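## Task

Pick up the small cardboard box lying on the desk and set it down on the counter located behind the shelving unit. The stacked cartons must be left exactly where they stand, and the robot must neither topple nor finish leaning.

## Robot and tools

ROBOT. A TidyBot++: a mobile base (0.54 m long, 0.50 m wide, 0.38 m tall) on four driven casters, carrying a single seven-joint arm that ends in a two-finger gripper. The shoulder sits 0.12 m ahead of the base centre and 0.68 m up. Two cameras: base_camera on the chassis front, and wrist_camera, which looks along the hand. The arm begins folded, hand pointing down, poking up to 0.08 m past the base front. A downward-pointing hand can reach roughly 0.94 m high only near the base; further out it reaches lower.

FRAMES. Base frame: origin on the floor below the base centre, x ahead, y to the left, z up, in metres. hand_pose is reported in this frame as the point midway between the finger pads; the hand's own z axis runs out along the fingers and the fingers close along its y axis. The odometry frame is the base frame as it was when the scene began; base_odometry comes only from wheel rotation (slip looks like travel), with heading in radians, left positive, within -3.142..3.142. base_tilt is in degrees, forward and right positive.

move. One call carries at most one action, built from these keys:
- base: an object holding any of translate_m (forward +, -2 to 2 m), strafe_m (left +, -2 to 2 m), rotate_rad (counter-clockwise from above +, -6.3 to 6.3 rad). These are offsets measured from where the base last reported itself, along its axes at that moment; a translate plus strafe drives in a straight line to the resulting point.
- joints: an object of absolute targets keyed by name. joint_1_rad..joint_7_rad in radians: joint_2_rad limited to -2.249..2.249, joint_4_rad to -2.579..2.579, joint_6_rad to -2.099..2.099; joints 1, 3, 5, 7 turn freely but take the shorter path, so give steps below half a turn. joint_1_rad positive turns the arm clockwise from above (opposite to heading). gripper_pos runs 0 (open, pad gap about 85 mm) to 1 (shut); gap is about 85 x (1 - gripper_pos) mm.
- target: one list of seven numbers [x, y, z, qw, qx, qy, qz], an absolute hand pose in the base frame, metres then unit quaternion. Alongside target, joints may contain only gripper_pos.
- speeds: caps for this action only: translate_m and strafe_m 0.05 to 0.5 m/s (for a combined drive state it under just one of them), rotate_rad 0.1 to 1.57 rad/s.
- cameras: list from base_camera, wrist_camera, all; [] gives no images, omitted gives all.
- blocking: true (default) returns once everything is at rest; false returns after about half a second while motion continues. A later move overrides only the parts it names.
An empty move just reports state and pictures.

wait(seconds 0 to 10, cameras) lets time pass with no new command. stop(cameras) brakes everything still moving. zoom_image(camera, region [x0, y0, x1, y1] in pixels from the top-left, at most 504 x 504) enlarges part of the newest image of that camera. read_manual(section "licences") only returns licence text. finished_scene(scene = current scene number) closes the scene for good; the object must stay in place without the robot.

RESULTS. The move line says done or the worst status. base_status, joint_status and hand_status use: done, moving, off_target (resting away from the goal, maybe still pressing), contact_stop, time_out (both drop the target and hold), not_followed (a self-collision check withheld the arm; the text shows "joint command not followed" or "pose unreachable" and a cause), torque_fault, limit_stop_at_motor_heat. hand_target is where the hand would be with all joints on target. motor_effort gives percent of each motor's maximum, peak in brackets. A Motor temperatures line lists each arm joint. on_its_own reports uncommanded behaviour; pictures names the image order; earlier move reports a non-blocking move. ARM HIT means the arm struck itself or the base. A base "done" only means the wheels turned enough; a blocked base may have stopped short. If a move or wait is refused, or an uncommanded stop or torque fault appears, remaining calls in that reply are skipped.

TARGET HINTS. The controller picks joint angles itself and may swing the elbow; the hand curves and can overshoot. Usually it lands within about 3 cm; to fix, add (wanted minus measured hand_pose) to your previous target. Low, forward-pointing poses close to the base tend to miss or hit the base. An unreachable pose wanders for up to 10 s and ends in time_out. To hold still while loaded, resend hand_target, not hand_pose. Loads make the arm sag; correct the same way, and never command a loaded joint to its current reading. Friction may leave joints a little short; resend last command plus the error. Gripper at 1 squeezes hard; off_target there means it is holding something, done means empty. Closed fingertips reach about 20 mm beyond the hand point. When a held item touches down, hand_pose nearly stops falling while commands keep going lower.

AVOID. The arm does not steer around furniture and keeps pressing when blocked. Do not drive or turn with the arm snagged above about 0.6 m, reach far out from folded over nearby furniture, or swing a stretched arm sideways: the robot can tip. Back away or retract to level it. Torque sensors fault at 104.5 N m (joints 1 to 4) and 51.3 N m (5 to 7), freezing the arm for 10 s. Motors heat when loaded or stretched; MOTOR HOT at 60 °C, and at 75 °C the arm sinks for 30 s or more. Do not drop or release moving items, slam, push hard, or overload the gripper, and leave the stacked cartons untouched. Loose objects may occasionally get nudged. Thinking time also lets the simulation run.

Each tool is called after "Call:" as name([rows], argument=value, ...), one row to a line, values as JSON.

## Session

Call:
move(joints={"joint_6_rad": 0.45})

Scene clock: 1.97 s.
Motor temperatures (°C): [30 33 30 27 45 41 39]
move: done
base_odometry: x=+0.000 y=+0.000 heading=+0.000
base_tilt: forward=+0.2 right=+0.4
base_status: not commanded
joint_positions: joint_1_rad=-0.004 joint_2_rad=-0.398 joint_3_rad=+3.134 joint_4_rad=-2.529 joint_5_rad=+0.020 joint_6_rad=+0.375 joint_7_rad=+1.538 gripper_pos=+0.000
joint_status: all done
motor_effort: joint_1_rad=+1(1) joint_2_rad=-5(6) joint_3_rad=+1(1) joint_4_rad=+19(20) joint_5_rad=+0(2) joint_6_rad=+9(9) joint_7_rad=+1(1)
hand_pose: x=+0.5281 y=+0.0086 z=+0.8453 quat_wxyz=(-0.010, +0.770, +0.002, +0.639) (m; base frame)
hand_target: x=+0.5311 y=+0.0091 z=+0.8674 quat_wxyz=(-0.011, +0.746, +0.002, +0.666) (m; base frame)
hand_status: not commanded
pictures: base_camera, wrist_camera
Images, in order (width x height): base_camera 644x364, wrist_camera 644x476.

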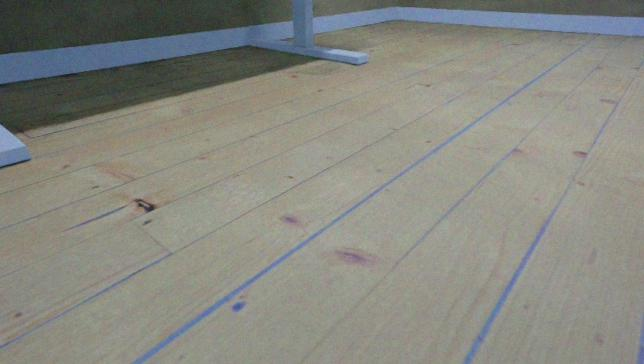

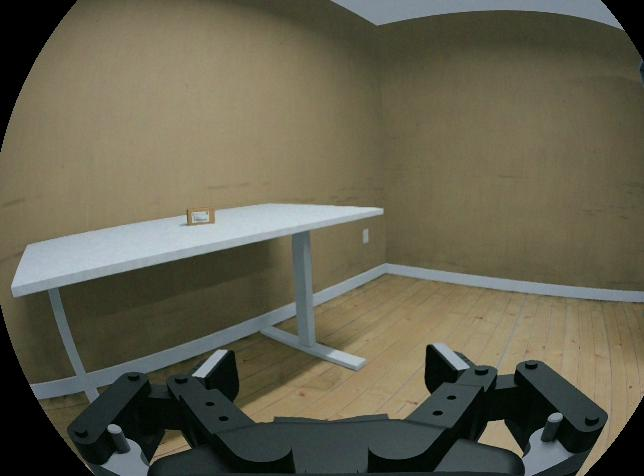

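Call:
move(joints={"joint_1_rad": 1.2}, cameras=["wrist_camera"])

Call:
move(joints={"joint_1_rad": 2.4}, cameras=["wrist_camera"])

Scene clock: 6.93 s.
Motor temperatures (°C): [30 33 30 27 45 41 39]
move: done
base_odometry: x=+0.000 y=+0.000 heading=+0.000
base_tilt: forward=+0.2 right=+0.4
base_status: not commanded
joint_positions: joint_1_rad=+1.188 joint_2_rad=-0.398 joint_3_rad=+3.134 joint_4_rad=-2.529 joint_5_rad=+0.020 joint_6_rad=+0.375 joint_7_rad=+1.538 gripper_pos=+0.000
joint_status: all done
motor_effort: joint_1_rad=+1(2) joint_2_rad=-5(6) joint_3_rad=+0(2) joint_4_rad=+19(19) joint_5_rad=+1(1) joint_6_rad=+9(9) joint_7_rad=+0(1)
hand_pose: x=+0.2784 y=-0.3768 z=+0.8453 quat_wxyz=(+0.350, +0.638, -0.430, +0.534) (m; base frame)
hand_target: x=+0.2753 y=-0.3814 z=+0.8674 quat_wxyz=(+0.368, +0.616, -0.420, +0.555) (m; base frame)
hand_status: not commanded
pictures: wrist_camera
Images, in order (width x height): wrist_camera 644x476.

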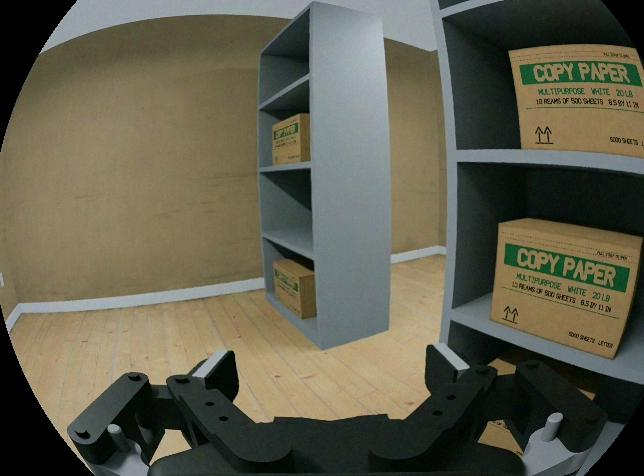

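Scene clock: 9.40 s.
Motor temperatures (°C): [30 33 30 27 45 41 39]
move: done
base_odometry: x=+0.000 y=+0.000 heading=+0.000
base_tilt: forward=+0.2 right=+0.3
base_status: not commanded
joint_positions: joint_1_rad=+2.388 joint_2_rad=-0.398 joint_3_rad=+3.134 joint_4_rad=-2.529 joint_5_rad=+0.020 joint_6_rad=+0.375 joint_7_rad=+1.538 gripper_pos=+0.000
joint_status: all done
motor_effort: joint_1_rad=+1(2) joint_2_rad=-6(6) joint_3_rad=+1(2) joint_4_rad=+19(19) joint_5_rad=+0(2) joint_6_rad=+9(9) joint_7_rad=+1(1)
hand_pose: x=-0.1744 y=-0.2852 z=+0.8454 quat_wxyz=(+0.591, +0.284, -0.715, +0.243) (m; base frame)
hand_target: x=-0.1798 y=-0.2839 z=+0.8674 quat_wxyz=(+0.618, +0.271, -0.695, +0.250) (m; base frame)
hand_status: not commanded
pictures: wrist_camera
Images, in order (width x height): wrist_camera 644x476.

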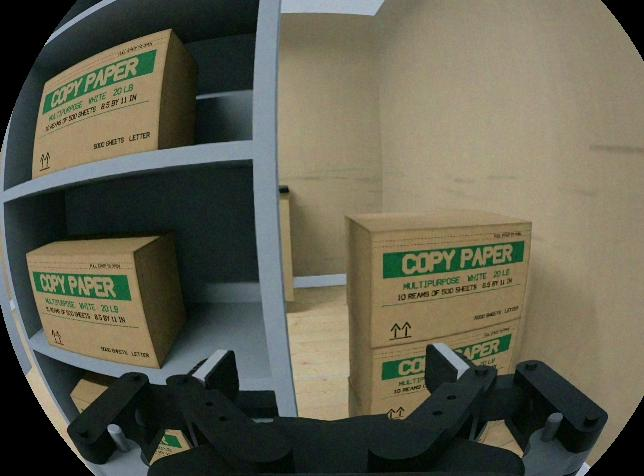

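Call:
move(joints={"joint_1_rad": 0.0}, base={"rotate_rad": 0.768}, cameras=["base_camera"])

Call:
move(base={"translate_m": 0.5, "strafe_m": -0.8})

Scene clock: 30.30 s.
Motor temperatures (°C): [30 33 30 27 45 41 39]
move: done
base_odometry: x=+0.000 y=+0.000 heading=+0.767
base_tilt: forward=+0.1 right=+0.3
base_status: done
joint_positions: joint_1_rad=+0.012 joint_2_rad=-0.398 joint_3_rad=+3.134 joint_4_rad=-2.529 joint_5_rad=+0.020 joint_6_rad=+0.375 joint_7_rad=+1.538 gripper_pos=+0.000
joint_status: all done
motor_effort: joint_1_rad=+1(2) joint_2_rad=-5(7) joint_3_rad=-1(2) joint_4_rad=+19(19) joint_5_rad=+0(1) joint_6_rad=+9(9) joint_7_rad=+0(1)
hand_pose: x=+0.5282 y=+0.0019 z=+0.8454 quat_wxyz=(-0.005, +0.769, -0.004, +0.639) (m; base frame)
hand_target: x=+0.5311 y=+0.0075 z=+0.8674 quat_wxyz=(-0.010, +0.746, +0.001, +0.666) (m; base frame)
hand_status: not commanded
pictures: base_camera
Images, in order (width x height): base_camera 644x364.

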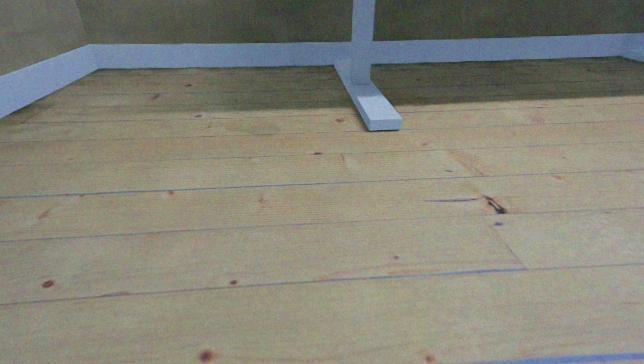

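Scene clock: 33.60 s.
Motor temperatures (°C): [30 33 30 27 45 41 39]
move: done
base_odometry: x=+0.915 y=-0.229 heading=+0.768
base_tilt: forward=+0.2 right=+0.4
base_status: done
joint_positions: joint_1_rad=+0.011 joint_2_rad=-0.398 joint_3_rad=+3.134 joint_4_rad=-2.529 joint_5_rad=+0.020 joint_6_rad=+0.376 joint_7_rad=+1.538 gripper_pos=+0.000
joint_status: not commanded
motor_effort: joint_1_rad=+1(1) joint_2_rad=-5(8) joint_3_rad=+1(2) joint_4_rad=+19(20) joint_5_rad=+0(2) joint_6_rad=+9(9) joint_7_rad=+0(1)
hand_pose: x=+0.5282 y=+0.0024 z=+0.8457 quat_wxyz=(-0.005, +0.769, -0.004, +0.639) (m; base frame)
hand_target: x=+0.5311 y=+0.0075 z=+0.8674 quat_wxyz=(-0.010, +0.746, +0.001, +0.666) (m; base frame)
hand_status: not commanded
pictures: base_camera, wrist_camera
Images, in order (width x height): base_camera 644x364, wrist_camera 644x476.

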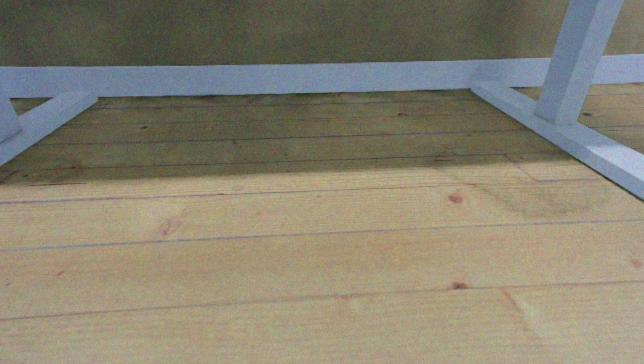

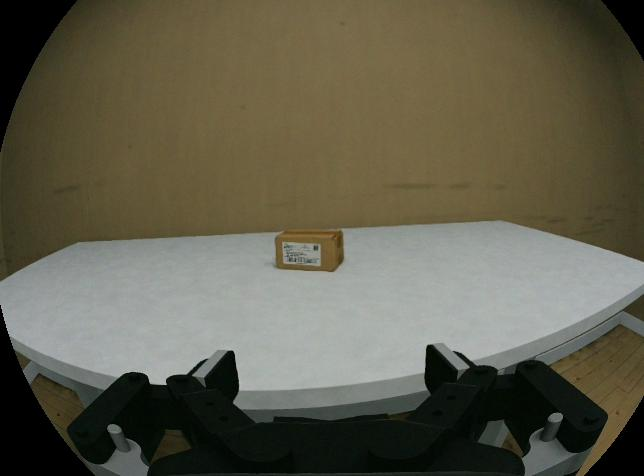

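Call:
zoom_image(camera="wrist_camera", region=[250, 210, 370, 300])

Scaled by 4.200.

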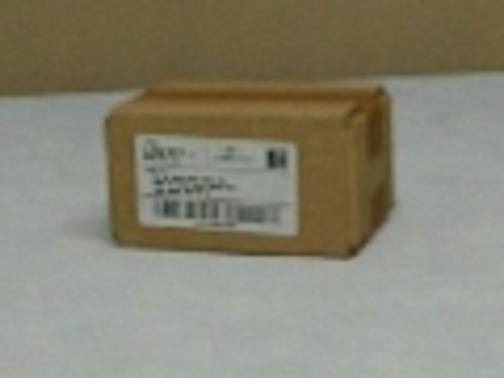

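Call:
move(target=[0.60, 0.0, 0.93, 0, 0.985, 0, 0.1736], base={"rotate_rad": 0.092}, cameras=["wrist_camera"])

Call:
move(base={"translate_m": 0.3, "strafe_m": -0.06}, speeds={"translate_m": 0.25})

Scene clock: 53.33 s.
Motor temperatures (°C): [30 33 30 27 45 41 39]
move: done
base_odometry: x=+0.916 y=-0.229 heading=+0.859
base_tilt: forward=+0.2 right=+0.4
base_status: done
joint_positions: joint_1_rad=-0.008 joint_2_rad=+0.186 joint_3_rad=+3.157 joint_4_rad=-0.953 joint_5_rad=+0.020 joint_6_rad=-1.567 joint_7_rad=+1.538 gripper_pos=+0.000
joint_status: not commanded
motor_effort: joint_1_rad=+1(2) joint_2_rad=-25(25) joint_3_rad=+0(2) joint_4_rad=+17(21) joint_5_rad=+1(2) joint_6_rad=+4(9) joint_7_rad=+0(1)
hand_pose: x=+0.6137 y=-0.0078 z=+0.9446 quat_wxyz=(+0.008, +0.976, -0.022, +0.216) (m; base frame)
hand_target: x=+0.6000 y=+0.0000 z=+0.9300 quat_wxyz=(+0.000, +0.985, +0.000, +0.174) (m; base frame)
hand_status: done (0.022 m and 5.6 deg from the pose sent, 0.111 m and 59.5 deg at the start)
pictures: wrist_camera
Images, in order (width x height): wrist_camera 644x476.

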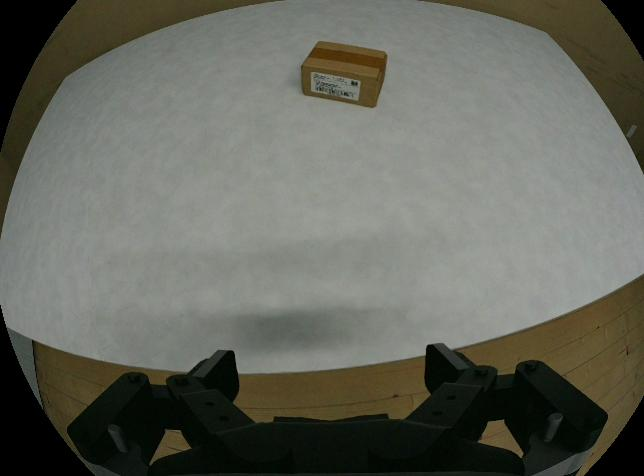

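Scene clock: 55.33 s.
Motor temperatures (°C): [30 33 30 27 45 41 39]
move: done
base_odometry: x=+1.157 y=-0.041 heading=+0.860
base_tilt: forward=+0.2 right=+0.3
base_status: done
joint_positions: joint_1_rad=-0.010 joint_2_rad=+0.203 joint_3_rad=+3.160 joint_4_rad=-0.951 joint_5_rad=+0.020 joint_6_rad=-1.573 joint_7_rad=+1.538 gripper_pos=+0.000
joint_status: not commanded
motor_effort: joint_1_rad=+0(2) joint_2_rad=-25(28) joint_3_rad=+0(1) joint_4_rad=+17(18) joint_5_rad=+1(2) joint_6_rad=+4(5) joint_7_rad=+1(1)
hand_pose: x=+0.6167 y=-0.0075 z=+0.9358 quat_wxyz=(+0.009, +0.978, -0.021, +0.205) (m; base frame)
hand_target: x=+0.6000 y=+0.0000 z=+0.9300 quat_wxyz=(+0.000, +0.985, +0.000, +0.174) (m; base frame)
hand_status: not commanded
pictures: base_camera, wrist_camera
Images, in order (width x height): base_camera 644x364, wrist_camera 644x476.

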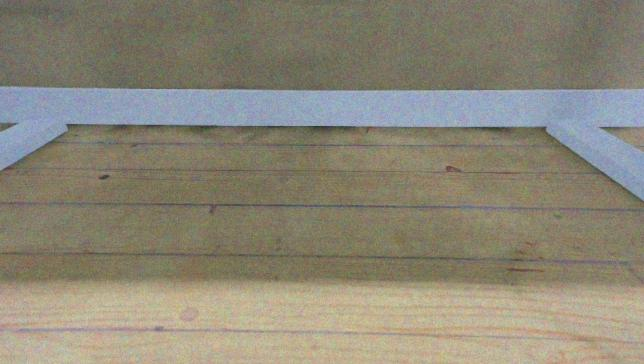

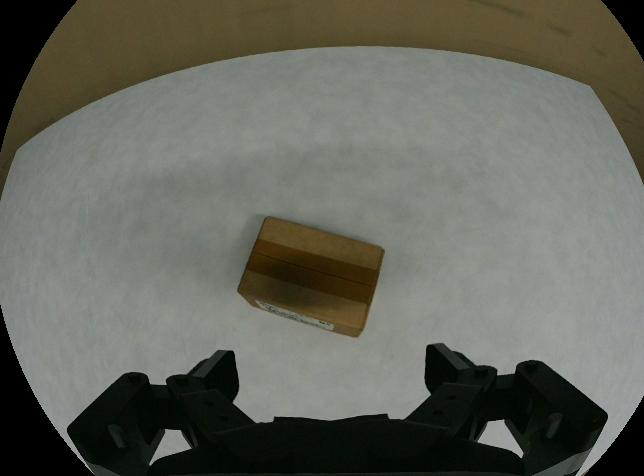

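Call:
zoom_image(camera="wrist_camera", region=[220, 200, 400, 350])

Scaled by 2.800.

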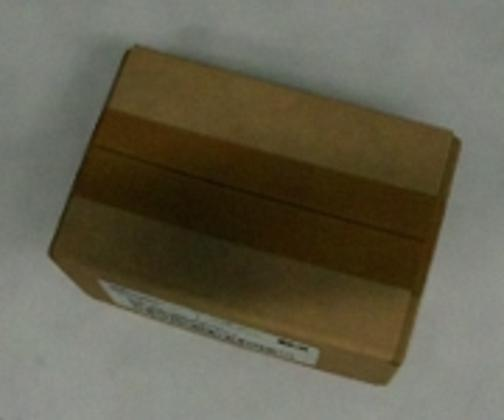

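Call:
move(base={"translate_m": 0.06}, speeds={"translate_m": 0.2}, cameras=[])

Call:
move(target=[0.63, -0.01, 0.89, 0, 0.8156, 0.5786, 0])

Scene clock: 77.80 s.
Motor temperatures (°C): [30 33 30 27 45 41 39]
move: done
base_odometry: x=+1.197 y=+0.004 heading=+0.859
base_tilt: forward=+0.3 right=+0.4
base_status: done
joint_positions: joint_1_rad=-0.011 joint_2_rad=+0.210 joint_3_rad=+3.160 joint_4_rad=-0.950 joint_5_rad=+0.020 joint_6_rad=-1.576 joint_7_rad=+1.538 gripper_pos=+0.000
joint_status: not commanded
motor_effort: joint_1_rad=+1(2) joint_2_rad=-25(30) joint_3_rad=+0(1) joint_4_rad=+17(18) joint_5_rad=+0(2) joint_6_rad=+4(4) joint_7_rad=+0(1)
hand_pose: x=+0.6179 y=-0.0074 z=+0.9331 quat_wxyz=(+0.009, +0.979, -0.021, +0.202) (m; base frame)
hand_target: x=+0.6000 y=+0.0000 z=+0.9300 quat_wxyz=(+0.000, +0.985, +0.000, +0.174) (m; base frame)
hand_status: not commanded
pictures: none
No camera images: "cameras" was empty.

Scene clock: 80.17 s.
Motor temperatures (°C): [30 33 30 27 45 41 39]
move: off_target
base_odometry: x=+1.197 y=+0.004 heading=+0.859
base_tilt: forward=+0.2 right=+0.4
base_status: not commanded
joint_positions: joint_1_rad=+0.018 joint_2_rad=+0.644 joint_3_rad=+3.107 joint_4_rad=-0.282 joint_5_rad=+0.020 joint_6_rad=-2.025 joint_7_rad=+2.750 gripper_pos=+0.000
joint_status: not commanded
motor_effort: joint_1_rad=+1(1) joint_2_rad=-37(38) joint_3_rad=-1(2) joint_4_rad=+14(18) joint_5_rad=+1(2) joint_6_rad=+2(4) joint_7_rad=+1(1)
hand_pose: x=+0.6817 y=-0.0034 z=+0.9019 quat_wxyz=(+0.051, +0.828, +0.553, +0.081) (m; base frame)
hand_target: x=+0.6641 y=-0.0105 z=+0.8919 quat_wxyz=(+0.032, +0.814, +0.578, +0.044) (m; base frame)
hand_status: off_target (0.053 m and 11.4 deg from the pose sent, 0.045 m and 76.3 deg at the start; a joint's target at an end of its range on 51 of 51 steps)
pictures: base_camera, wrist_camera
Images, in order (width x height): base_camera 644x364, wrist_camera 644x476.

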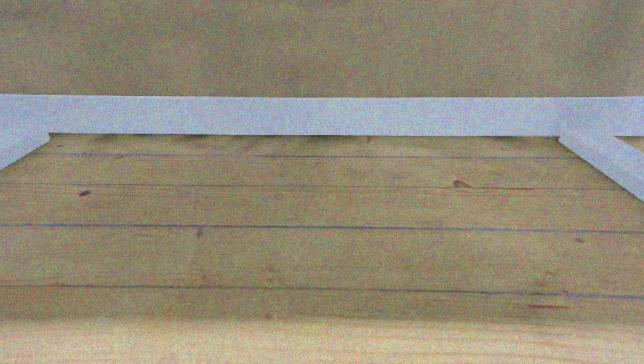

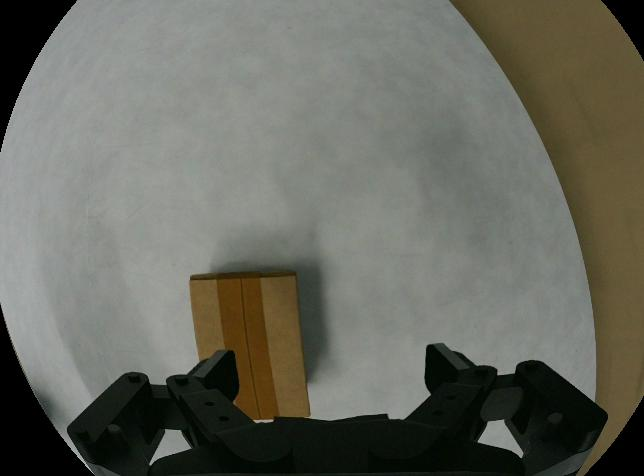

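Call:
move(target=[0.63, -0.006, 0.842, 0, 0.8021, 0.5972, 0], cameras=["wrist_camera"])

Scene clock: 95.40 s.
Motor temperatures (°C): [30 33 30 27 45 41 39]
move: done
base_odometry: x=+1.197 y=+0.004 heading=+0.859
base_tilt: forward=+0.2 right=+0.3
base_status: not commanded
joint_positions: joint_1_rad=+0.058 joint_2_rad=+0.555 joint_3_rad=+3.011 joint_4_rad=-0.644 joint_5_rad=+0.032 joint_6_rad=-2.005 joint_7_rad=+2.757 gripper_pos=+0.000
joint_status: not commanded
motor_effort: joint_1_rad=+1(1) joint_2_rad=-34(37) joint_3_rad=-1(2) joint_4_rad=+15(15) joint_5_rad=+0(1) joint_6_rad=-1(2) joint_7_rad=+0(1)
hand_pose: x=+0.6126 y=+0.0076 z=+0.8446 quat_wxyz=(-0.033, +0.817, +0.576, -0.014) (m; base frame)
hand_target: x=+0.6300 y=-0.0060 z=+0.8420 quat_wxyz=(+0.000, +0.802, +0.597, +0.000) (m; base frame)
hand_status: done (0.022 m and 5.0 deg from the pose sent, 0.079 m and 12.4 deg at the start)
pictures: wrist_camera
Images, in order (width x height): wrist_camera 644x476.

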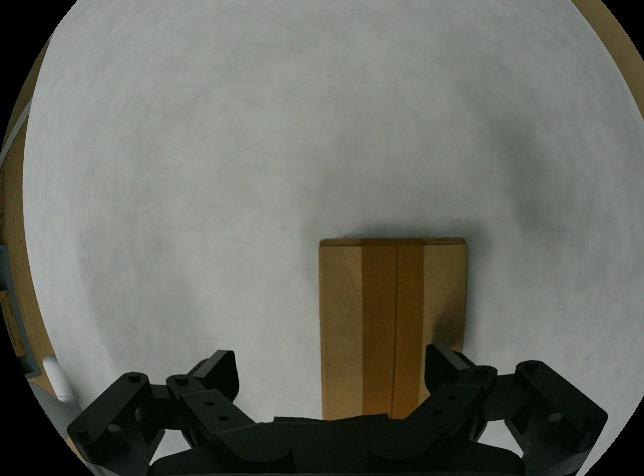

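Call:
move(target=[0.658, -0.0206, 0.845, 0.0333, 0.7985, 0.6014, 0.0133], cameras=["wrist_camera"])

Scene clock: 115.30 s.
Motor temperatures (°C): [30 34 30 27 45 41 39]
move: done
base_odometry: x=+1.197 y=+0.004 heading=+0.859
base_tilt: forward=+0.2 right=+0.3
base_status: not commanded
joint_positions: joint_1_rad=+0.058 joint_2_rad=+0.563 joint_3_rad=+3.011 joint_4_rad=-0.602 joint_5_rad=+0.061 joint_6_rad=-1.982 joint_7_rad=+2.798 gripper_pos=+0.000
joint_status: not commanded
motor_effort: joint_1_rad=+1(1) joint_2_rad=-35(35) joint_3_rad=-1(2) joint_4_rad=+15(15) joint_5_rad=+0(1) joint_6_rad=+0(1) joint_7_rad=+0(1)
hand_pose: x=+0.6294 y=-0.0010 z=+0.8524 quat_wxyz=(-0.006, +0.809, +0.587, +0.003) (m; base frame)
hand_target: x=+0.6580 y=-0.0206 z=+0.8450 quat_wxyz=(+0.033, +0.798, +0.601, +0.013) (m; base frame)
hand_status: done (0.035 m and 5.1 deg from the pose sent, 0.053 m and 8.9 deg at the start)
pictures: wrist_camera
Images, in order (width x height): wrist_camera 644x476.

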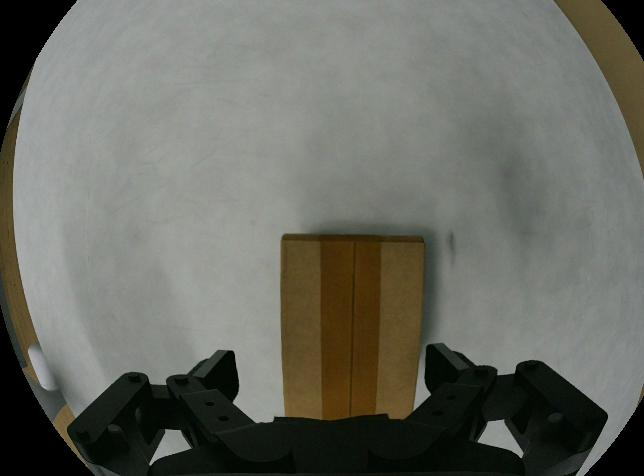

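Call:
move(target=[0.671, -0.025, 0.835, 0.0335, 0.8053, 0.5924, 0.0129], cameras=["wrist_camera"])

Scene clock: 122.40 s.
Motor temperatures (°C): [30 34 30 27 45 41 39]
move: done
base_odometry: x=+1.197 y=+0.004 heading=+0.859
base_tilt: forward=+0.2 right=+0.3
base_status: not commanded
joint_positions: joint_1_rad=+0.058 joint_2_rad=+0.599 joint_3_rad=+3.015 joint_4_rad=-0.571 joint_5_rad=+0.061 joint_6_rad=-1.978 joint_7_rad=+2.798 gripper_pos=+0.000
joint_status: not commanded
motor_effort: joint_1_rad=+1(1) joint_2_rad=-36(38) joint_3_rad=-2(2) joint_4_rad=+15(15) joint_5_rad=+1(1) joint_6_rad=+0(0) joint_7_rad=+1(1)
hand_pose: x=+0.6425 y=-0.0031 z=+0.8426 quat_wxyz=(-0.007, +0.811, +0.585, +0.003) (m; base frame)
hand_target: x=+0.6710 y=-0.0250 z=+0.8350 quat_wxyz=(+0.033, +0.805, +0.592, +0.013) (m; base frame)
hand_status: done (0.037 m and 4.9 deg from the pose sent, 0.051 m and 4.7 deg at the start)
pictures: wrist_camera
Images, in order (width x height): wrist_camera 644x476.

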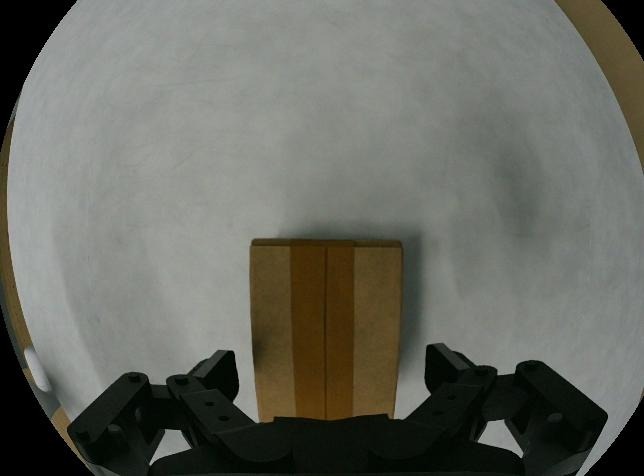

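Call:
move(target=[0.671, -0.025, 0.822, 0.0335, 0.8053, 0.5924, 0.0129], cameras=["wrist_camera"])

Scene clock: 128.57 s.
Motor temperatures (°C): [30 34 30 27 45 41 39]
move: done
base_odometry: x=+1.197 y=+0.004 heading=+0.859
base_tilt: forward=+0.3 right=+0.4
base_status: not commanded
joint_positions: joint_1_rad=+0.058 joint_2_rad=+0.592 joint_3_rad=+3.015 joint_4_rad=-0.623 joint_5_rad=+0.061 joint_6_rad=-1.921 joint_7_rad=+2.798 gripper_pos=+0.000
joint_status: not commanded
motor_effort: joint_1_rad=+0(1) joint_2_rad=-36(37) joint_3_rad=-1(2) joint_4_rad=+15(16) joint_5_rad=+1(1) joint_6_rad=+0(1) joint_7_rad=+0(1)
hand_pose: x=+0.6490 y=-0.0022 z=+0.8312 quat_wxyz=(-0.003, +0.810, +0.586, +0.008) (m; base frame)
hand_target: x=+0.6710 y=-0.0250 z=+0.8220 quat_wxyz=(+0.033, +0.805, +0.592, +0.013) (m; base frame)
hand_status: done (0.033 m and 4.3 deg from the pose sent, 0.041 m and 4.9 deg at the start)
pictures: wrist_camera
Images, in order (width x height): wrist_camera 644x476.

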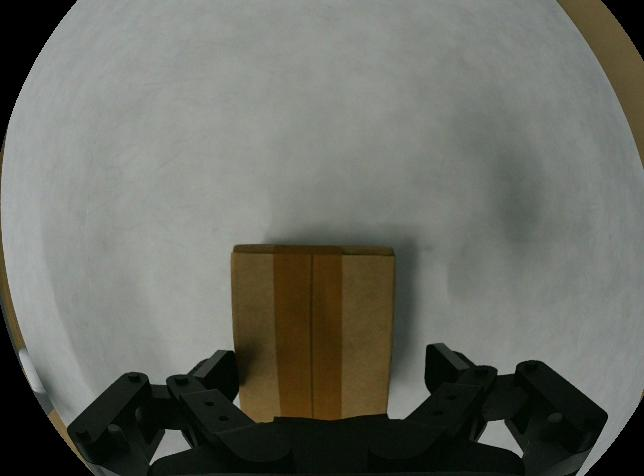

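Call:
move(target=[0.662, -0.023, 0.818, 0.0335, 0.8053, 0.5924, 0.0129], cameras=["wrist_camera"])

Scene clock: 132.87 s.
Motor temperatures (°C): [30 34 30 27 45 41 39]
move: done
base_odometry: x=+1.197 y=+0.004 heading=+0.859
base_tilt: forward=+0.2 right=+0.4
base_status: not commanded
joint_positions: joint_1_rad=+0.061 joint_2_rad=+0.554 joint_3_rad=+3.015 joint_4_rad=-0.688 joint_5_rad=+0.061 joint_6_rad=-1.874 joint_7_rad=+2.798 gripper_pos=+0.000
joint_status: not commanded
motor_effort: joint_1_rad=+1(2) joint_2_rad=-32(36) joint_3_rad=-1(2) joint_4_rad=+14(15) joint_5_rad=+1(2) joint_6_rad=+0(1) joint_7_rad=+1(1)
hand_pose: x=+0.6444 y=-0.0019 z=+0.8316 quat_wxyz=(+0.004, +0.810, +0.587, +0.014) (m; base frame)
hand_target: x=+0.6620 y=-0.0230 z=+0.8180 quat_wxyz=(+0.033, +0.805, +0.592, +0.013) (m; base frame)
hand_status: done (0.031 m and 3.4 deg from the pose sent, 0.028 m and 4.3 deg at the start)
pictures: wrist_camera
Images, in order (width x height): wrist_camera 644x476.

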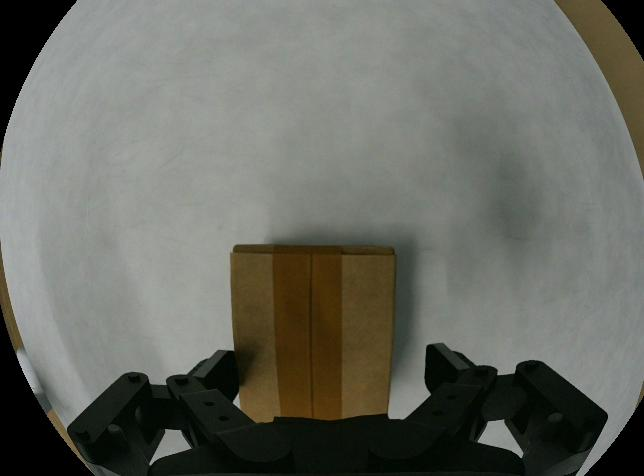

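Call:
move(target=[0.660, -0.022, 0.835, 0.0335, 0.8053, 0.5924, 0.0129], cameras=["wrist_camera"])

Scene clock: 138.00 s.
Motor temperatures (°C): [30 34 30 27 45 41 39]
move: done
base_odometry: x=+1.197 y=+0.004 heading=+0.859
base_tilt: forward=+0.2 right=+0.5
base_status: not commanded
joint_positions: joint_1_rad=+0.061 joint_2_rad=+0.561 joint_3_rad=+3.015 joint_4_rad=-0.650 joint_5_rad=+0.063 joint_6_rad=-1.874 joint_7_rad=+2.798 gripper_pos=+0.000
joint_status: not commanded
motor_effort: joint_1_rad=+1(1) joint_2_rad=-35(37) joint_3_rad=-2(2) joint_4_rad=+16(16) joint_5_rad=+0(1) joint_6_rad=+1(1) joint_7_rad=+0(1)
hand_pose: x=+0.6534 y=-0.0028 z=+0.8398 quat_wxyz=(+0.013, +0.810, +0.585, +0.027) (m; base frame)
hand_target: x=+0.6600 y=-0.0220 z=+0.8350 quat_wxyz=(+0.033, +0.805, +0.592, +0.013) (m; base frame)
hand_status: done (0.021 m and 3.0 deg from the pose sent, 0.026 m and 3.4 deg at the start)
pictures: wrist_camera
Images, in order (width x height): wrist_camera 644x476.

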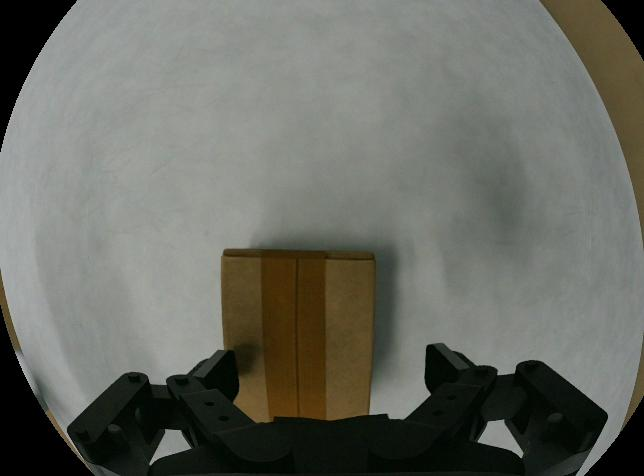

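Call:
move(joints={"joint_2_rad": 0.5756, "joint_4_rad": -0.6325, "joint_6_rad": -1.9335}, cameras=["wrist_camera"])

Scene clock: 154.83 s.
Motor temperatures (°C): [30 34 30 27 45 41 39]
move: done
base_odometry: x=+1.197 y=+0.004 heading=+0.859
base_tilt: forward=+0.2 right=+0.4
base_status: not commanded
joint_positions: joint_1_rad=+0.061 joint_2_rad=+0.561 joint_3_rad=+3.015 joint_4_rad=-0.646 joint_5_rad=+0.063 joint_6_rad=-1.909 joint_7_rad=+2.798 gripper_pos=+0.000
joint_status: all done
motor_effort: joint_1_rad=+1(1) joint_2_rad=-35(37) joint_3_rad=-1(3) joint_4_rad=+15(16) joint_5_rad=+0(1) joint_6_rad=+0(1) joint_7_rad=+0(1)
hand_pose: x=+0.6431 y=-0.0031 z=+0.8404 quat_wxyz=(+0.004, +0.810, +0.586, +0.014) (m; base frame)
hand_target: x=+0.6408 y=-0.0220 z=+0.8369 quat_wxyz=(+0.016, +0.806, +0.592, -0.010) (m; base frame)
hand_status: not commanded
pictures: wrist_camera
Images, in order (width x height): wrist_camera 644x476.

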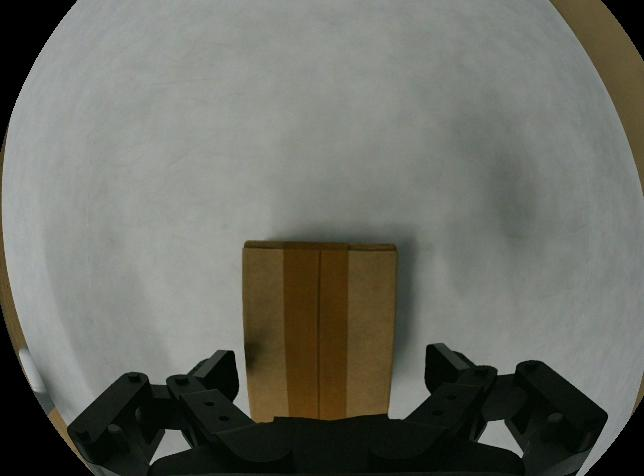

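Call:
move(joints={"joint_2_rad": 0.583, "joint_4_rad": -0.652, "joint_6_rad": -1.9335}, cameras=["wrist_camera"])

Scene clock: 166.73 s.
Motor temperatures (°C): [30 35 30 27 45 41 39]
move: done
base_odometry: x=+1.197 y=+0.004 heading=+0.859
base_tilt: forward=+0.2 right=+0.3
base_status: not commanded
joint_positions: joint_1_rad=+0.061 joint_2_rad=+0.561 joint_3_rad=+3.015 joint_4_rad=-0.649 joint_5_rad=+0.063 joint_6_rad=-1.909 joint_7_rad=+2.798 gripper_pos=+0.000
joint_status: all done
motor_effort: joint_1_rad=+1(1) joint_2_rad=-35(36) joint_3_rad=-2(2) joint_4_rad=+15(16) joint_5_rad=+0(1) joint_6_rad=+0(0) joint_7_rad=+0(1)
hand_pose: x=+0.6426 y=-0.0031 z=+0.8394 quat_wxyz=(+0.003, +0.810, +0.586, +0.013) (m; base frame)
hand_target: x=+0.6379 y=-0.0219 z=+0.8273 quat_wxyz=(+0.009, +0.805, +0.592, -0.021) (m; base frame)
hand_status: not commanded
pictures: wrist_camera
Images, in order (width x height): wrist_camera 644x476.

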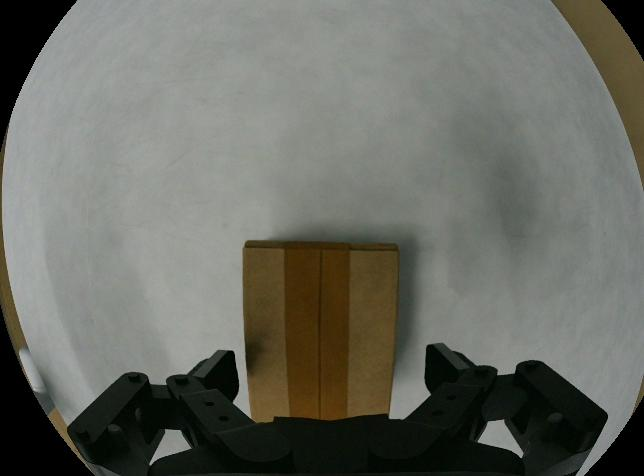

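Call:
move(joints={"joint_2_rad": 0.550, "joint_4_rad": -0.745, "joint_6_rad": -1.84}, cameras=["wrist_camera"])

Scene clock: 176.57 s.
Motor temperatures (°C): [30 35 30 27 45 41 39]
move: done
base_odometry: x=+1.197 y=+0.004 heading=+0.859
base_tilt: forward=+0.2 right=+0.3
base_status: not commanded
joint_positions: joint_1_rad=+0.061 joint_2_rad=+0.554 joint_3_rad=+3.015 joint_4_rad=-0.728 joint_5_rad=+0.063 joint_6_rad=-1.895 joint_7_rad=+2.798 gripper_pos=+0.000
joint_status: all done
motor_effort: joint_1_rad=+0(1) joint_2_rad=-35(36) joint_3_rad=-3(3) joint_4_rad=+15(16) joint_5_rad=+0(1) joint_6_rad=+0(1) joint_7_rad=+1(1)
hand_pose: x=+0.6294 y=-0.0022 z=+0.8197 quat_wxyz=(-0.012, +0.809, +0.588, -0.012) (m; base frame)
hand_target: x=+0.6425 y=-0.0204 z=+0.8168 quat_wxyz=(+0.021, +0.803, +0.596, -0.009) (m; base frame)
hand_status: not commanded
pictures: wrist_camera
Images, in order (width x height): wrist_camera 644x476.

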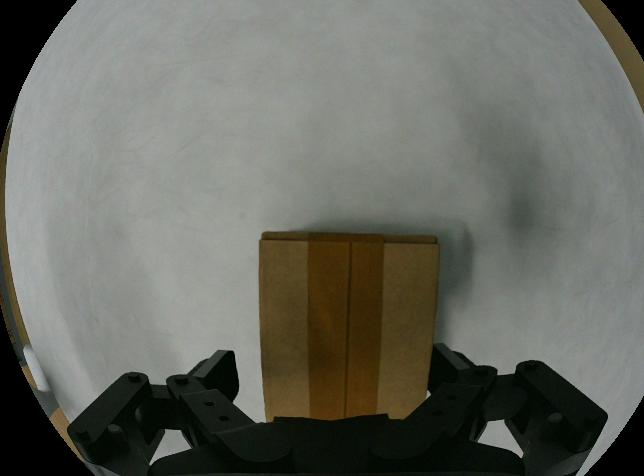

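Call:
move(joints={"joint_2_rad": 0.550, "joint_4_rad": -0.68, "joint_6_rad": -1.82}, cameras=["wrist_camera"])

Scene clock: 182.37 s.
Motor temperatures (°C): [30 35 30 27 45 41 39]
move: done
base_odometry: x=+1.197 y=+0.004 heading=+0.859
base_tilt: forward=+0.3 right=+0.3
base_status: not commanded
joint_positions: joint_1_rad=+0.061 joint_2_rad=+0.550 joint_3_rad=+3.015 joint_4_rad=-0.689 joint_5_rad=+0.063 joint_6_rad=-1.891 joint_7_rad=+2.798 gripper_pos=+0.000
joint_status: all done
motor_effort: joint_1_rad=+1(1) joint_2_rad=-34(37) joint_3_rad=-1(2) joint_4_rad=+15(17) joint_5_rad=+0(1) joint_6_rad=+0(1) joint_7_rad=+0(1)
hand_pose: x=+0.6386 y=-0.0025 z=+0.8334 quat_wxyz=(+0.001, +0.810, +0.587, +0.008) (m; base frame)
hand_target: x=+0.6625 y=-0.0211 z=+0.8376 quat_wxyz=(+0.045, +0.803, +0.593, +0.026) (m; base frame)
hand_status: not commanded
pictures: wrist_camera
Images, in order (width x height): wrist_camera 644x476.

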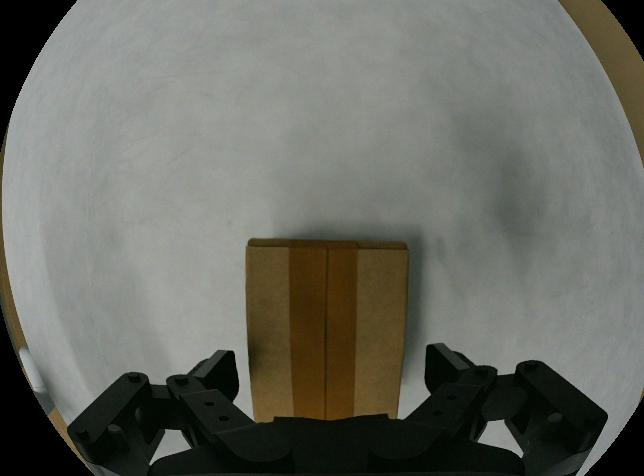

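Call:
move(joints={"joint_2_rad": 0.542, "joint_4_rad": -0.765, "joint_6_rad": -1.765}, cameras=["wrist_camera"])

Scene clock: 188.37 s.
Motor temperatures (°C): [30 35 30 27 45 41 39]
move: done
base_odometry: x=+1.197 y=+0.004 heading=+0.859
base_tilt: forward=+0.1 right=+0.4
base_status: not commanded
joint_positions: joint_1_rad=+0.061 joint_2_rad=+0.544 joint_3_rad=+3.015 joint_4_rad=-0.750 joint_5_rad=+0.063 joint_6_rad=-1.842 joint_7_rad=+2.798 gripper_pos=+0.000
joint_status: all done
motor_effort: joint_1_rad=+1(1) joint_2_rad=-35(37) joint_3_rad=-1(2) joint_4_rad=+16(17) joint_5_rad=+0(1) joint_6_rad=+0(1) joint_7_rad=+0(1)
hand_pose: x=+0.6396 y=-0.0014 z=+0.8180 quat_wxyz=(+0.000, +0.809, +0.588, +0.005) (m; base frame)
hand_target: x=+0.6602 y=-0.0198 z=+0.8157 quat_wxyz=(+0.040, +0.801, +0.597, +0.016) (m; base frame)
hand_status: not commanded
pictures: wrist_camera
Images, in order (width x height): wrist_camera 644x476.

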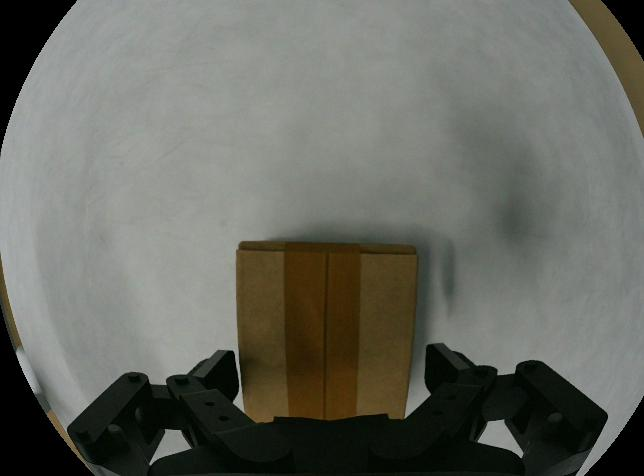

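Call:
move(joints={"joint_2_rad": 0.527, "joint_4_rad": -0.845, "joint_6_rad": -1.712}, cameras=["wrist_camera"])

Scene clock: 200.93 s.
Motor temperatures (°C): [30 35 30 27 45 41 39]
move: done
base_odometry: x=+1.197 y=+0.004 heading=+0.859
base_tilt: forward=+0.2 right=+0.3
base_status: not commanded
joint_positions: joint_1_rad=+0.061 joint_2_rad=+0.532 joint_3_rad=+3.015 joint_4_rad=-0.828 joint_5_rad=+0.063 joint_6_rad=-1.789 joint_7_rad=+2.798 gripper_pos=+0.000
joint_status: all done
motor_effort: joint_1_rad=+1(1) joint_2_rad=-35(36) joint_3_rad=-2(2) joint_4_rad=+16(17) joint_5_rad=+0(1) joint_6_rad=+0(1) joint_7_rad=+0(1)
hand_pose: x=+0.6361 y=-0.0001 z=+0.8007 quat_wxyz=(-0.002, +0.807, +0.590, -0.001) (m; base frame)
hand_target: x=+0.6559 y=-0.0185 z=+0.7989 quat_wxyz=(+0.038, +0.799, +0.600, +0.010) (m; base frame)
hand_status: not commanded
pictures: wrist_camera
Images, in order (width x height): wrist_camera 644x476.

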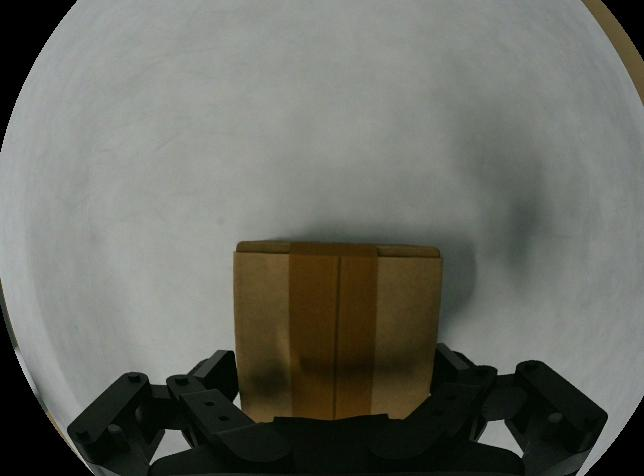

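Call:
move(joints={"joint_2_rad": 0.517, "joint_4_rad": -0.905, "joint_6_rad": -1.650}, cameras=["wrist_camera"])

Scene clock: 205.30 s.
Motor temperatures (°C): [30 35 30 27 45 41 39]
move: done
base_odometry: x=+1.197 y=+0.004 heading=+0.859
base_tilt: forward=+0.1 right=+0.4
base_status: not commanded
joint_positions: joint_1_rad=+0.061 joint_2_rad=+0.521 joint_3_rad=+3.015 joint_4_rad=-0.888 joint_5_rad=+0.063 joint_6_rad=-1.726 joint_7_rad=+2.798 gripper_pos=+0.000
joint_status: all done
motor_effort: joint_1_rad=+1(1) joint_2_rad=-34(36) joint_3_rad=-2(2) joint_4_rad=+16(17) joint_5_rad=+1(1) joint_6_rad=+0(1) joint_7_rad=+0(1)
hand_pose: x=+0.6394 y=+0.0011 z=+0.7877 quat_wxyz=(+0.002, +0.806, +0.592, +0.004) (m; base frame)
hand_target: x=+0.6588 y=-0.0174 z=+0.7858 quat_wxyz=(+0.042, +0.797, +0.603, +0.015) (m; base frame)
hand_status: not commanded
pictures: wrist_camera
Images, in order (width x height): wrist_camera 644x476.

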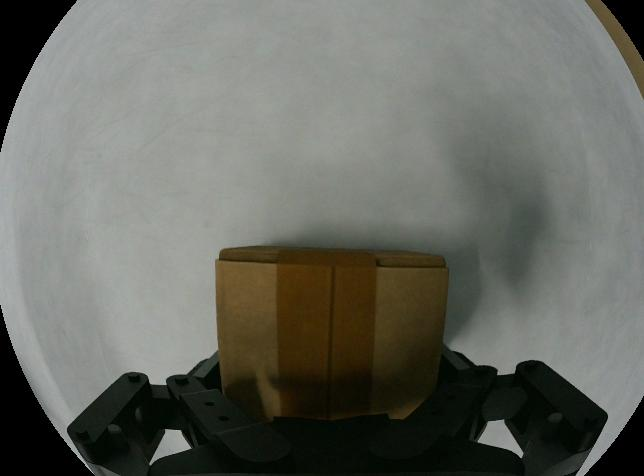

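Call:
move(joints={"gripper_pos": 0.25}, cameras=["wrist_camera"])

Scene clock: 208.60 s.
Motor temperatures (°C): [30 35 30 27 45 41 39]
move: off_target
base_odometry: x=+1.197 y=+0.004 heading=+0.859
base_tilt: forward=+0.2 right=+0.4
base_status: not commanded
joint_positions: joint_1_rad=+0.061 joint_2_rad=+0.517 joint_3_rad=+3.015 joint_4_rad=-0.891 joint_5_rad=+0.063 joint_6_rad=-1.724 joint_7_rad=+2.798 gripper_pos=+0.212
joint_status: gripper_pos off_target (ended at +0.212, target +0.250)
motor_effort: joint_1_rad=+1(1) joint_2_rad=-34(36) joint_3_rad=-2(2) joint_4_rad=+16(17) joint_5_rad=+1(1) joint_6_rad=+0(1) joint_7_rad=+0(1)
hand_pose: x=+0.6389 y=+0.0012 z=+0.7891 quat_wxyz=(+0.003, +0.806, +0.592, +0.005) (m; base frame)
hand_target: x=+0.6588 y=-0.0174 z=+0.7858 quat_wxyz=(+0.042, +0.797, +0.603, +0.015) (m; base frame)
hand_status: not commanded
pictures: wrist_camera
Images, in order (width x height): wrist_camera 644x476.

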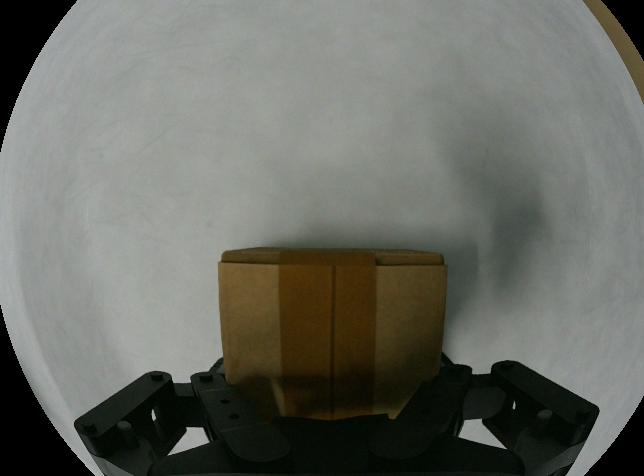

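Call:
move(joints={"gripper_pos": 0.33}, cameras=[])

Call:
move(joints={"joint_2_rad": 0.517, "joint_4_rad": -0.76, "joint_6_rad": -1.80}, cameras=["wrist_camera"])

Scene clock: 212.90 s.
Motor temperatures (°C): [30 35 30 27 45 41 39]
move: off_target
base_odometry: x=+1.197 y=+0.004 heading=+0.859
base_tilt: forward=+0.2 right=+0.3
base_status: not commanded
joint_positions: joint_1_rad=+0.061 joint_2_rad=+0.517 joint_3_rad=+3.015 joint_4_rad=-0.891 joint_5_rad=+0.063 joint_6_rad=-1.724 joint_7_rad=+2.798 gripper_pos=+0.212
joint_status: gripper_pos off_target (ended at +0.212, target +0.330)
motor_effort: joint_1_rad=+1(1) joint_2_rad=-35(35) joint_3_rad=-2(2) joint_4_rad=+16(17) joint_5_rad=+0(1) joint_6_rad=+1(1) joint_7_rad=+1(1)
hand_pose: x=+0.6389 y=+0.0012 z=+0.7891 quat_wxyz=(+0.003, +0.806, +0.592, +0.005) (m; base frame)
hand_target: x=+0.6588 y=-0.0174 z=+0.7858 quat_wxyz=(+0.042, +0.797, +0.603, +0.015) (m; base frame)
hand_status: not commanded
pictures: none
No camera images: "cameras" was empty.

Scene clock: 213.93 s.
Motor temperatures (°C): [30 35 30 27 45 41 39]
move: done
base_odometry: x=+1.197 y=+0.004 heading=+0.859
base_tilt: forward=+0.2 right=+0.3
base_status: not commanded
joint_positions: joint_1_rad=+0.061 joint_2_rad=+0.516 joint_3_rad=+3.015 joint_4_rad=-0.776 joint_5_rad=+0.063 joint_6_rad=-1.742 joint_7_rad=+2.798 gripper_pos=+0.212
joint_status: all done
motor_effort: joint_1_rad=+1(1) joint_2_rad=-36(38) joint_3_rad=-2(2) joint_4_rad=+17(19) joint_5_rad=+0(1) joint_6_rad=+1(2) joint_7_rad=+0(1)
hand_pose: x=+0.6608 y=+0.0000 z=+0.8267 quat_wxyz=(+0.030, +0.807, +0.588, +0.046) (m; base frame)
hand_target: x=+0.6469 y=-0.0198 z=+0.8300 quat_wxyz=(+0.039, +0.802, +0.596, +0.013) (m; base frame)
hand_status: not commanded
pictures: wrist_camera
Images, in order (width x height): wrist_camera 644x476.

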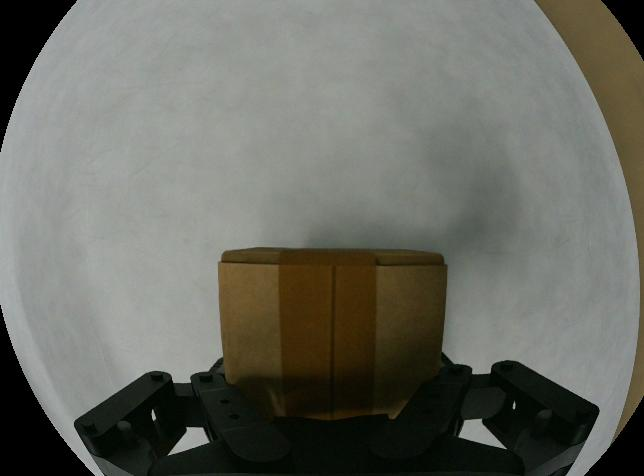

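Call:
move(joints={"gripper_pos": 0.45}, base={"translate_m": -0.72}, speeds={"translate_m": 0.35}, cameras=["wrist_camera"])

Call:
move(joints={"joint_1_rad": 0.0, "joint_2_rad": -0.366, "joint_3_rad": 3.13, "joint_4_rad": -2.52, "joint_5_rad": 0.0, "joint_6_rad": 0.35, "joint_7_rad": 1.57}, cameras=["wrist_camera"])

Call:
move(base={"strafe_m": -0.525, "rotate_rad": 3.13})

Scene clock: 232.83 s.
Motor temperatures (°C): [30 35 30 27 45 41 39]
move: off_target
base_odometry: x=+0.727 y=-0.541 heading=+0.859
base_tilt: forward=+0.3 right=+0.4
base_status: done
joint_positions: joint_1_rad=+0.062 joint_2_rad=+0.513 joint_3_rad=+3.015 joint_4_rad=-0.776 joint_5_rad=+0.067 joint_6_rad=-1.743 joint_7_rad=+2.798 gripper_pos=+0.212
joint_status: gripper_pos off_target (ended at +0.212, target +0.450)
motor_effort: joint_1_rad=+1(7) joint_2_rad=-36(40) joint_3_rad=-1(3) joint_4_rad=+17(18) joint_5_rad=+0(2) joint_6_rad=+1(3) joint_7_rad=+0(1)
hand_pose: x=+0.6603 y=-0.0020 z=+0.8285 quat_wxyz=(+0.033, +0.808, +0.587, +0.046) (m; base frame)
hand_target: x=+0.6469 y=-0.0198 z=+0.8300 quat_wxyz=(+0.039, +0.802, +0.596, +0.013) (m; base frame)
hand_status: not commanded
pictures: wrist_camera
Images, in order (width x height): wrist_camera 644x476.

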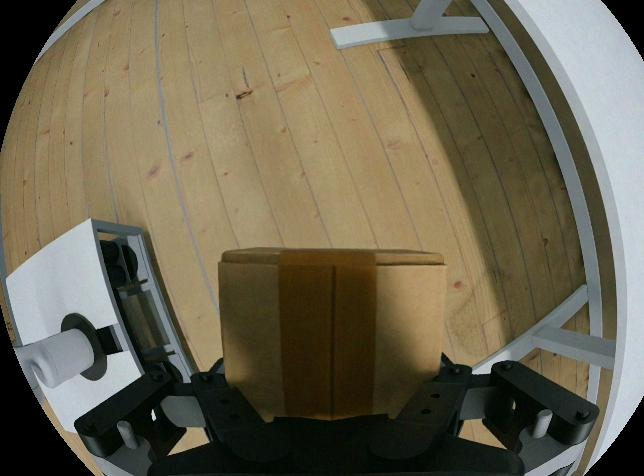

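Scene clock: 236.27 s.
Motor temperatures (°C): [30 35 30 27 45 41 39]
move: done
base_odometry: x=+0.727 y=-0.541 heading=+0.859
base_tilt: forward=+0.2 right=+0.3
base_status: not commanded
joint_positions: joint_1_rad=+0.014 joint_2_rad=-0.348 joint_3_rad=+3.109 joint_4_rad=-2.509 joint_5_rad=+0.053 joint_6_rad=+0.263 joint_7_rad=+1.636 gripper_pos=+0.212
joint_status: all done
motor_effort: joint_1_rad=+1(1) joint_2_rad=-8(37) joint_3_rad=+0(3) joint_4_rad=+20(22) joint_5_rad=+1(2) joint_6_rad=+10(10) joint_7_rad=+0(2)
hand_pose: x=+0.5310 y=+0.0142 z=+0.8022 quat_wxyz=(+0.028, +0.811, +0.062, +0.582) (m; base frame)
hand_target: x=+0.5335 y=+0.0065 z=+0.8296 quat_wxyz=(-0.002, +0.785, +0.005, +0.620) (m; base frame)
hand_status: not commanded
pictures: wrist_camera
Images, in order (width x height): wrist_camera 644x476.

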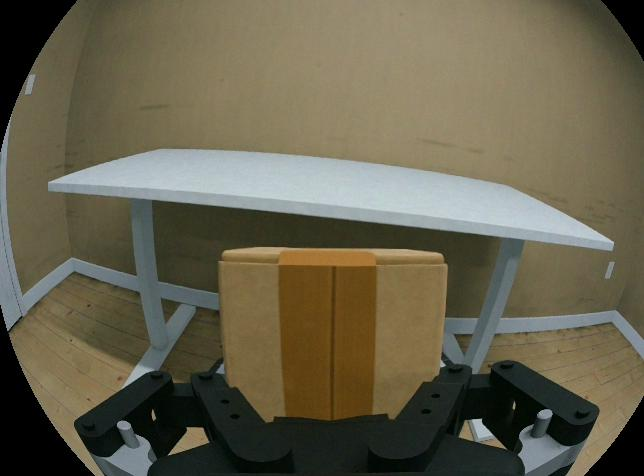

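Scene clock: 240.07 s.
Motor temperatures (°C): [30 35 30 27 45 41 39]
move: done
base_odometry: x=+1.124 y=-0.884 heading=-2.295
base_tilt: forward=+0.2 right=+0.3
base_status: done
joint_positions: joint_1_rad=+0.007 joint_2_rad=-0.354 joint_3_rad=+3.116 joint_4_rad=-2.511 joint_5_rad=+0.051 joint_6_rad=+0.267 joint_7_rad=+1.635 gripper_pos=+0.212
joint_status: not commanded
motor_effort: joint_1_rad=+1(2) joint_2_rad=-8(9) joint_3_rad=+1(2) joint_4_rad=+20(21) joint_5_rad=+1(2) joint_6_rad=+10(10) joint_7_rad=+0(1)
hand_pose: x=+0.5302 y=+0.0135 z=+0.8051 quat_wxyz=(+0.026, +0.808, +0.059, +0.585) (m; base frame)
hand_target: x=+0.5335 y=+0.0065 z=+0.8296 quat_wxyz=(-0.002, +0.785, +0.005, +0.620) (m; base frame)
hand_status: not commanded
pictures: base_camera, wrist_camera
Images, in order (width x height): base_camera 644x364, wrist_camera 644x476.

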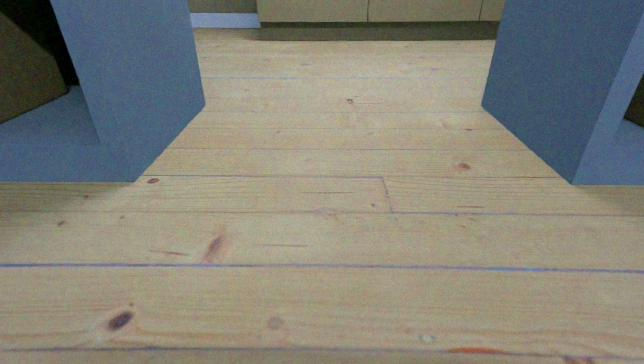

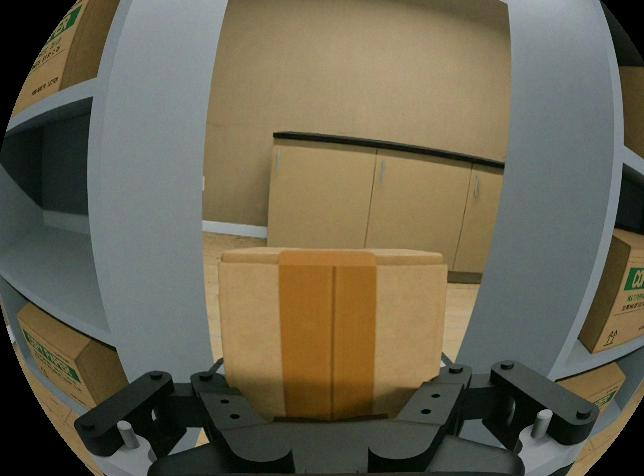

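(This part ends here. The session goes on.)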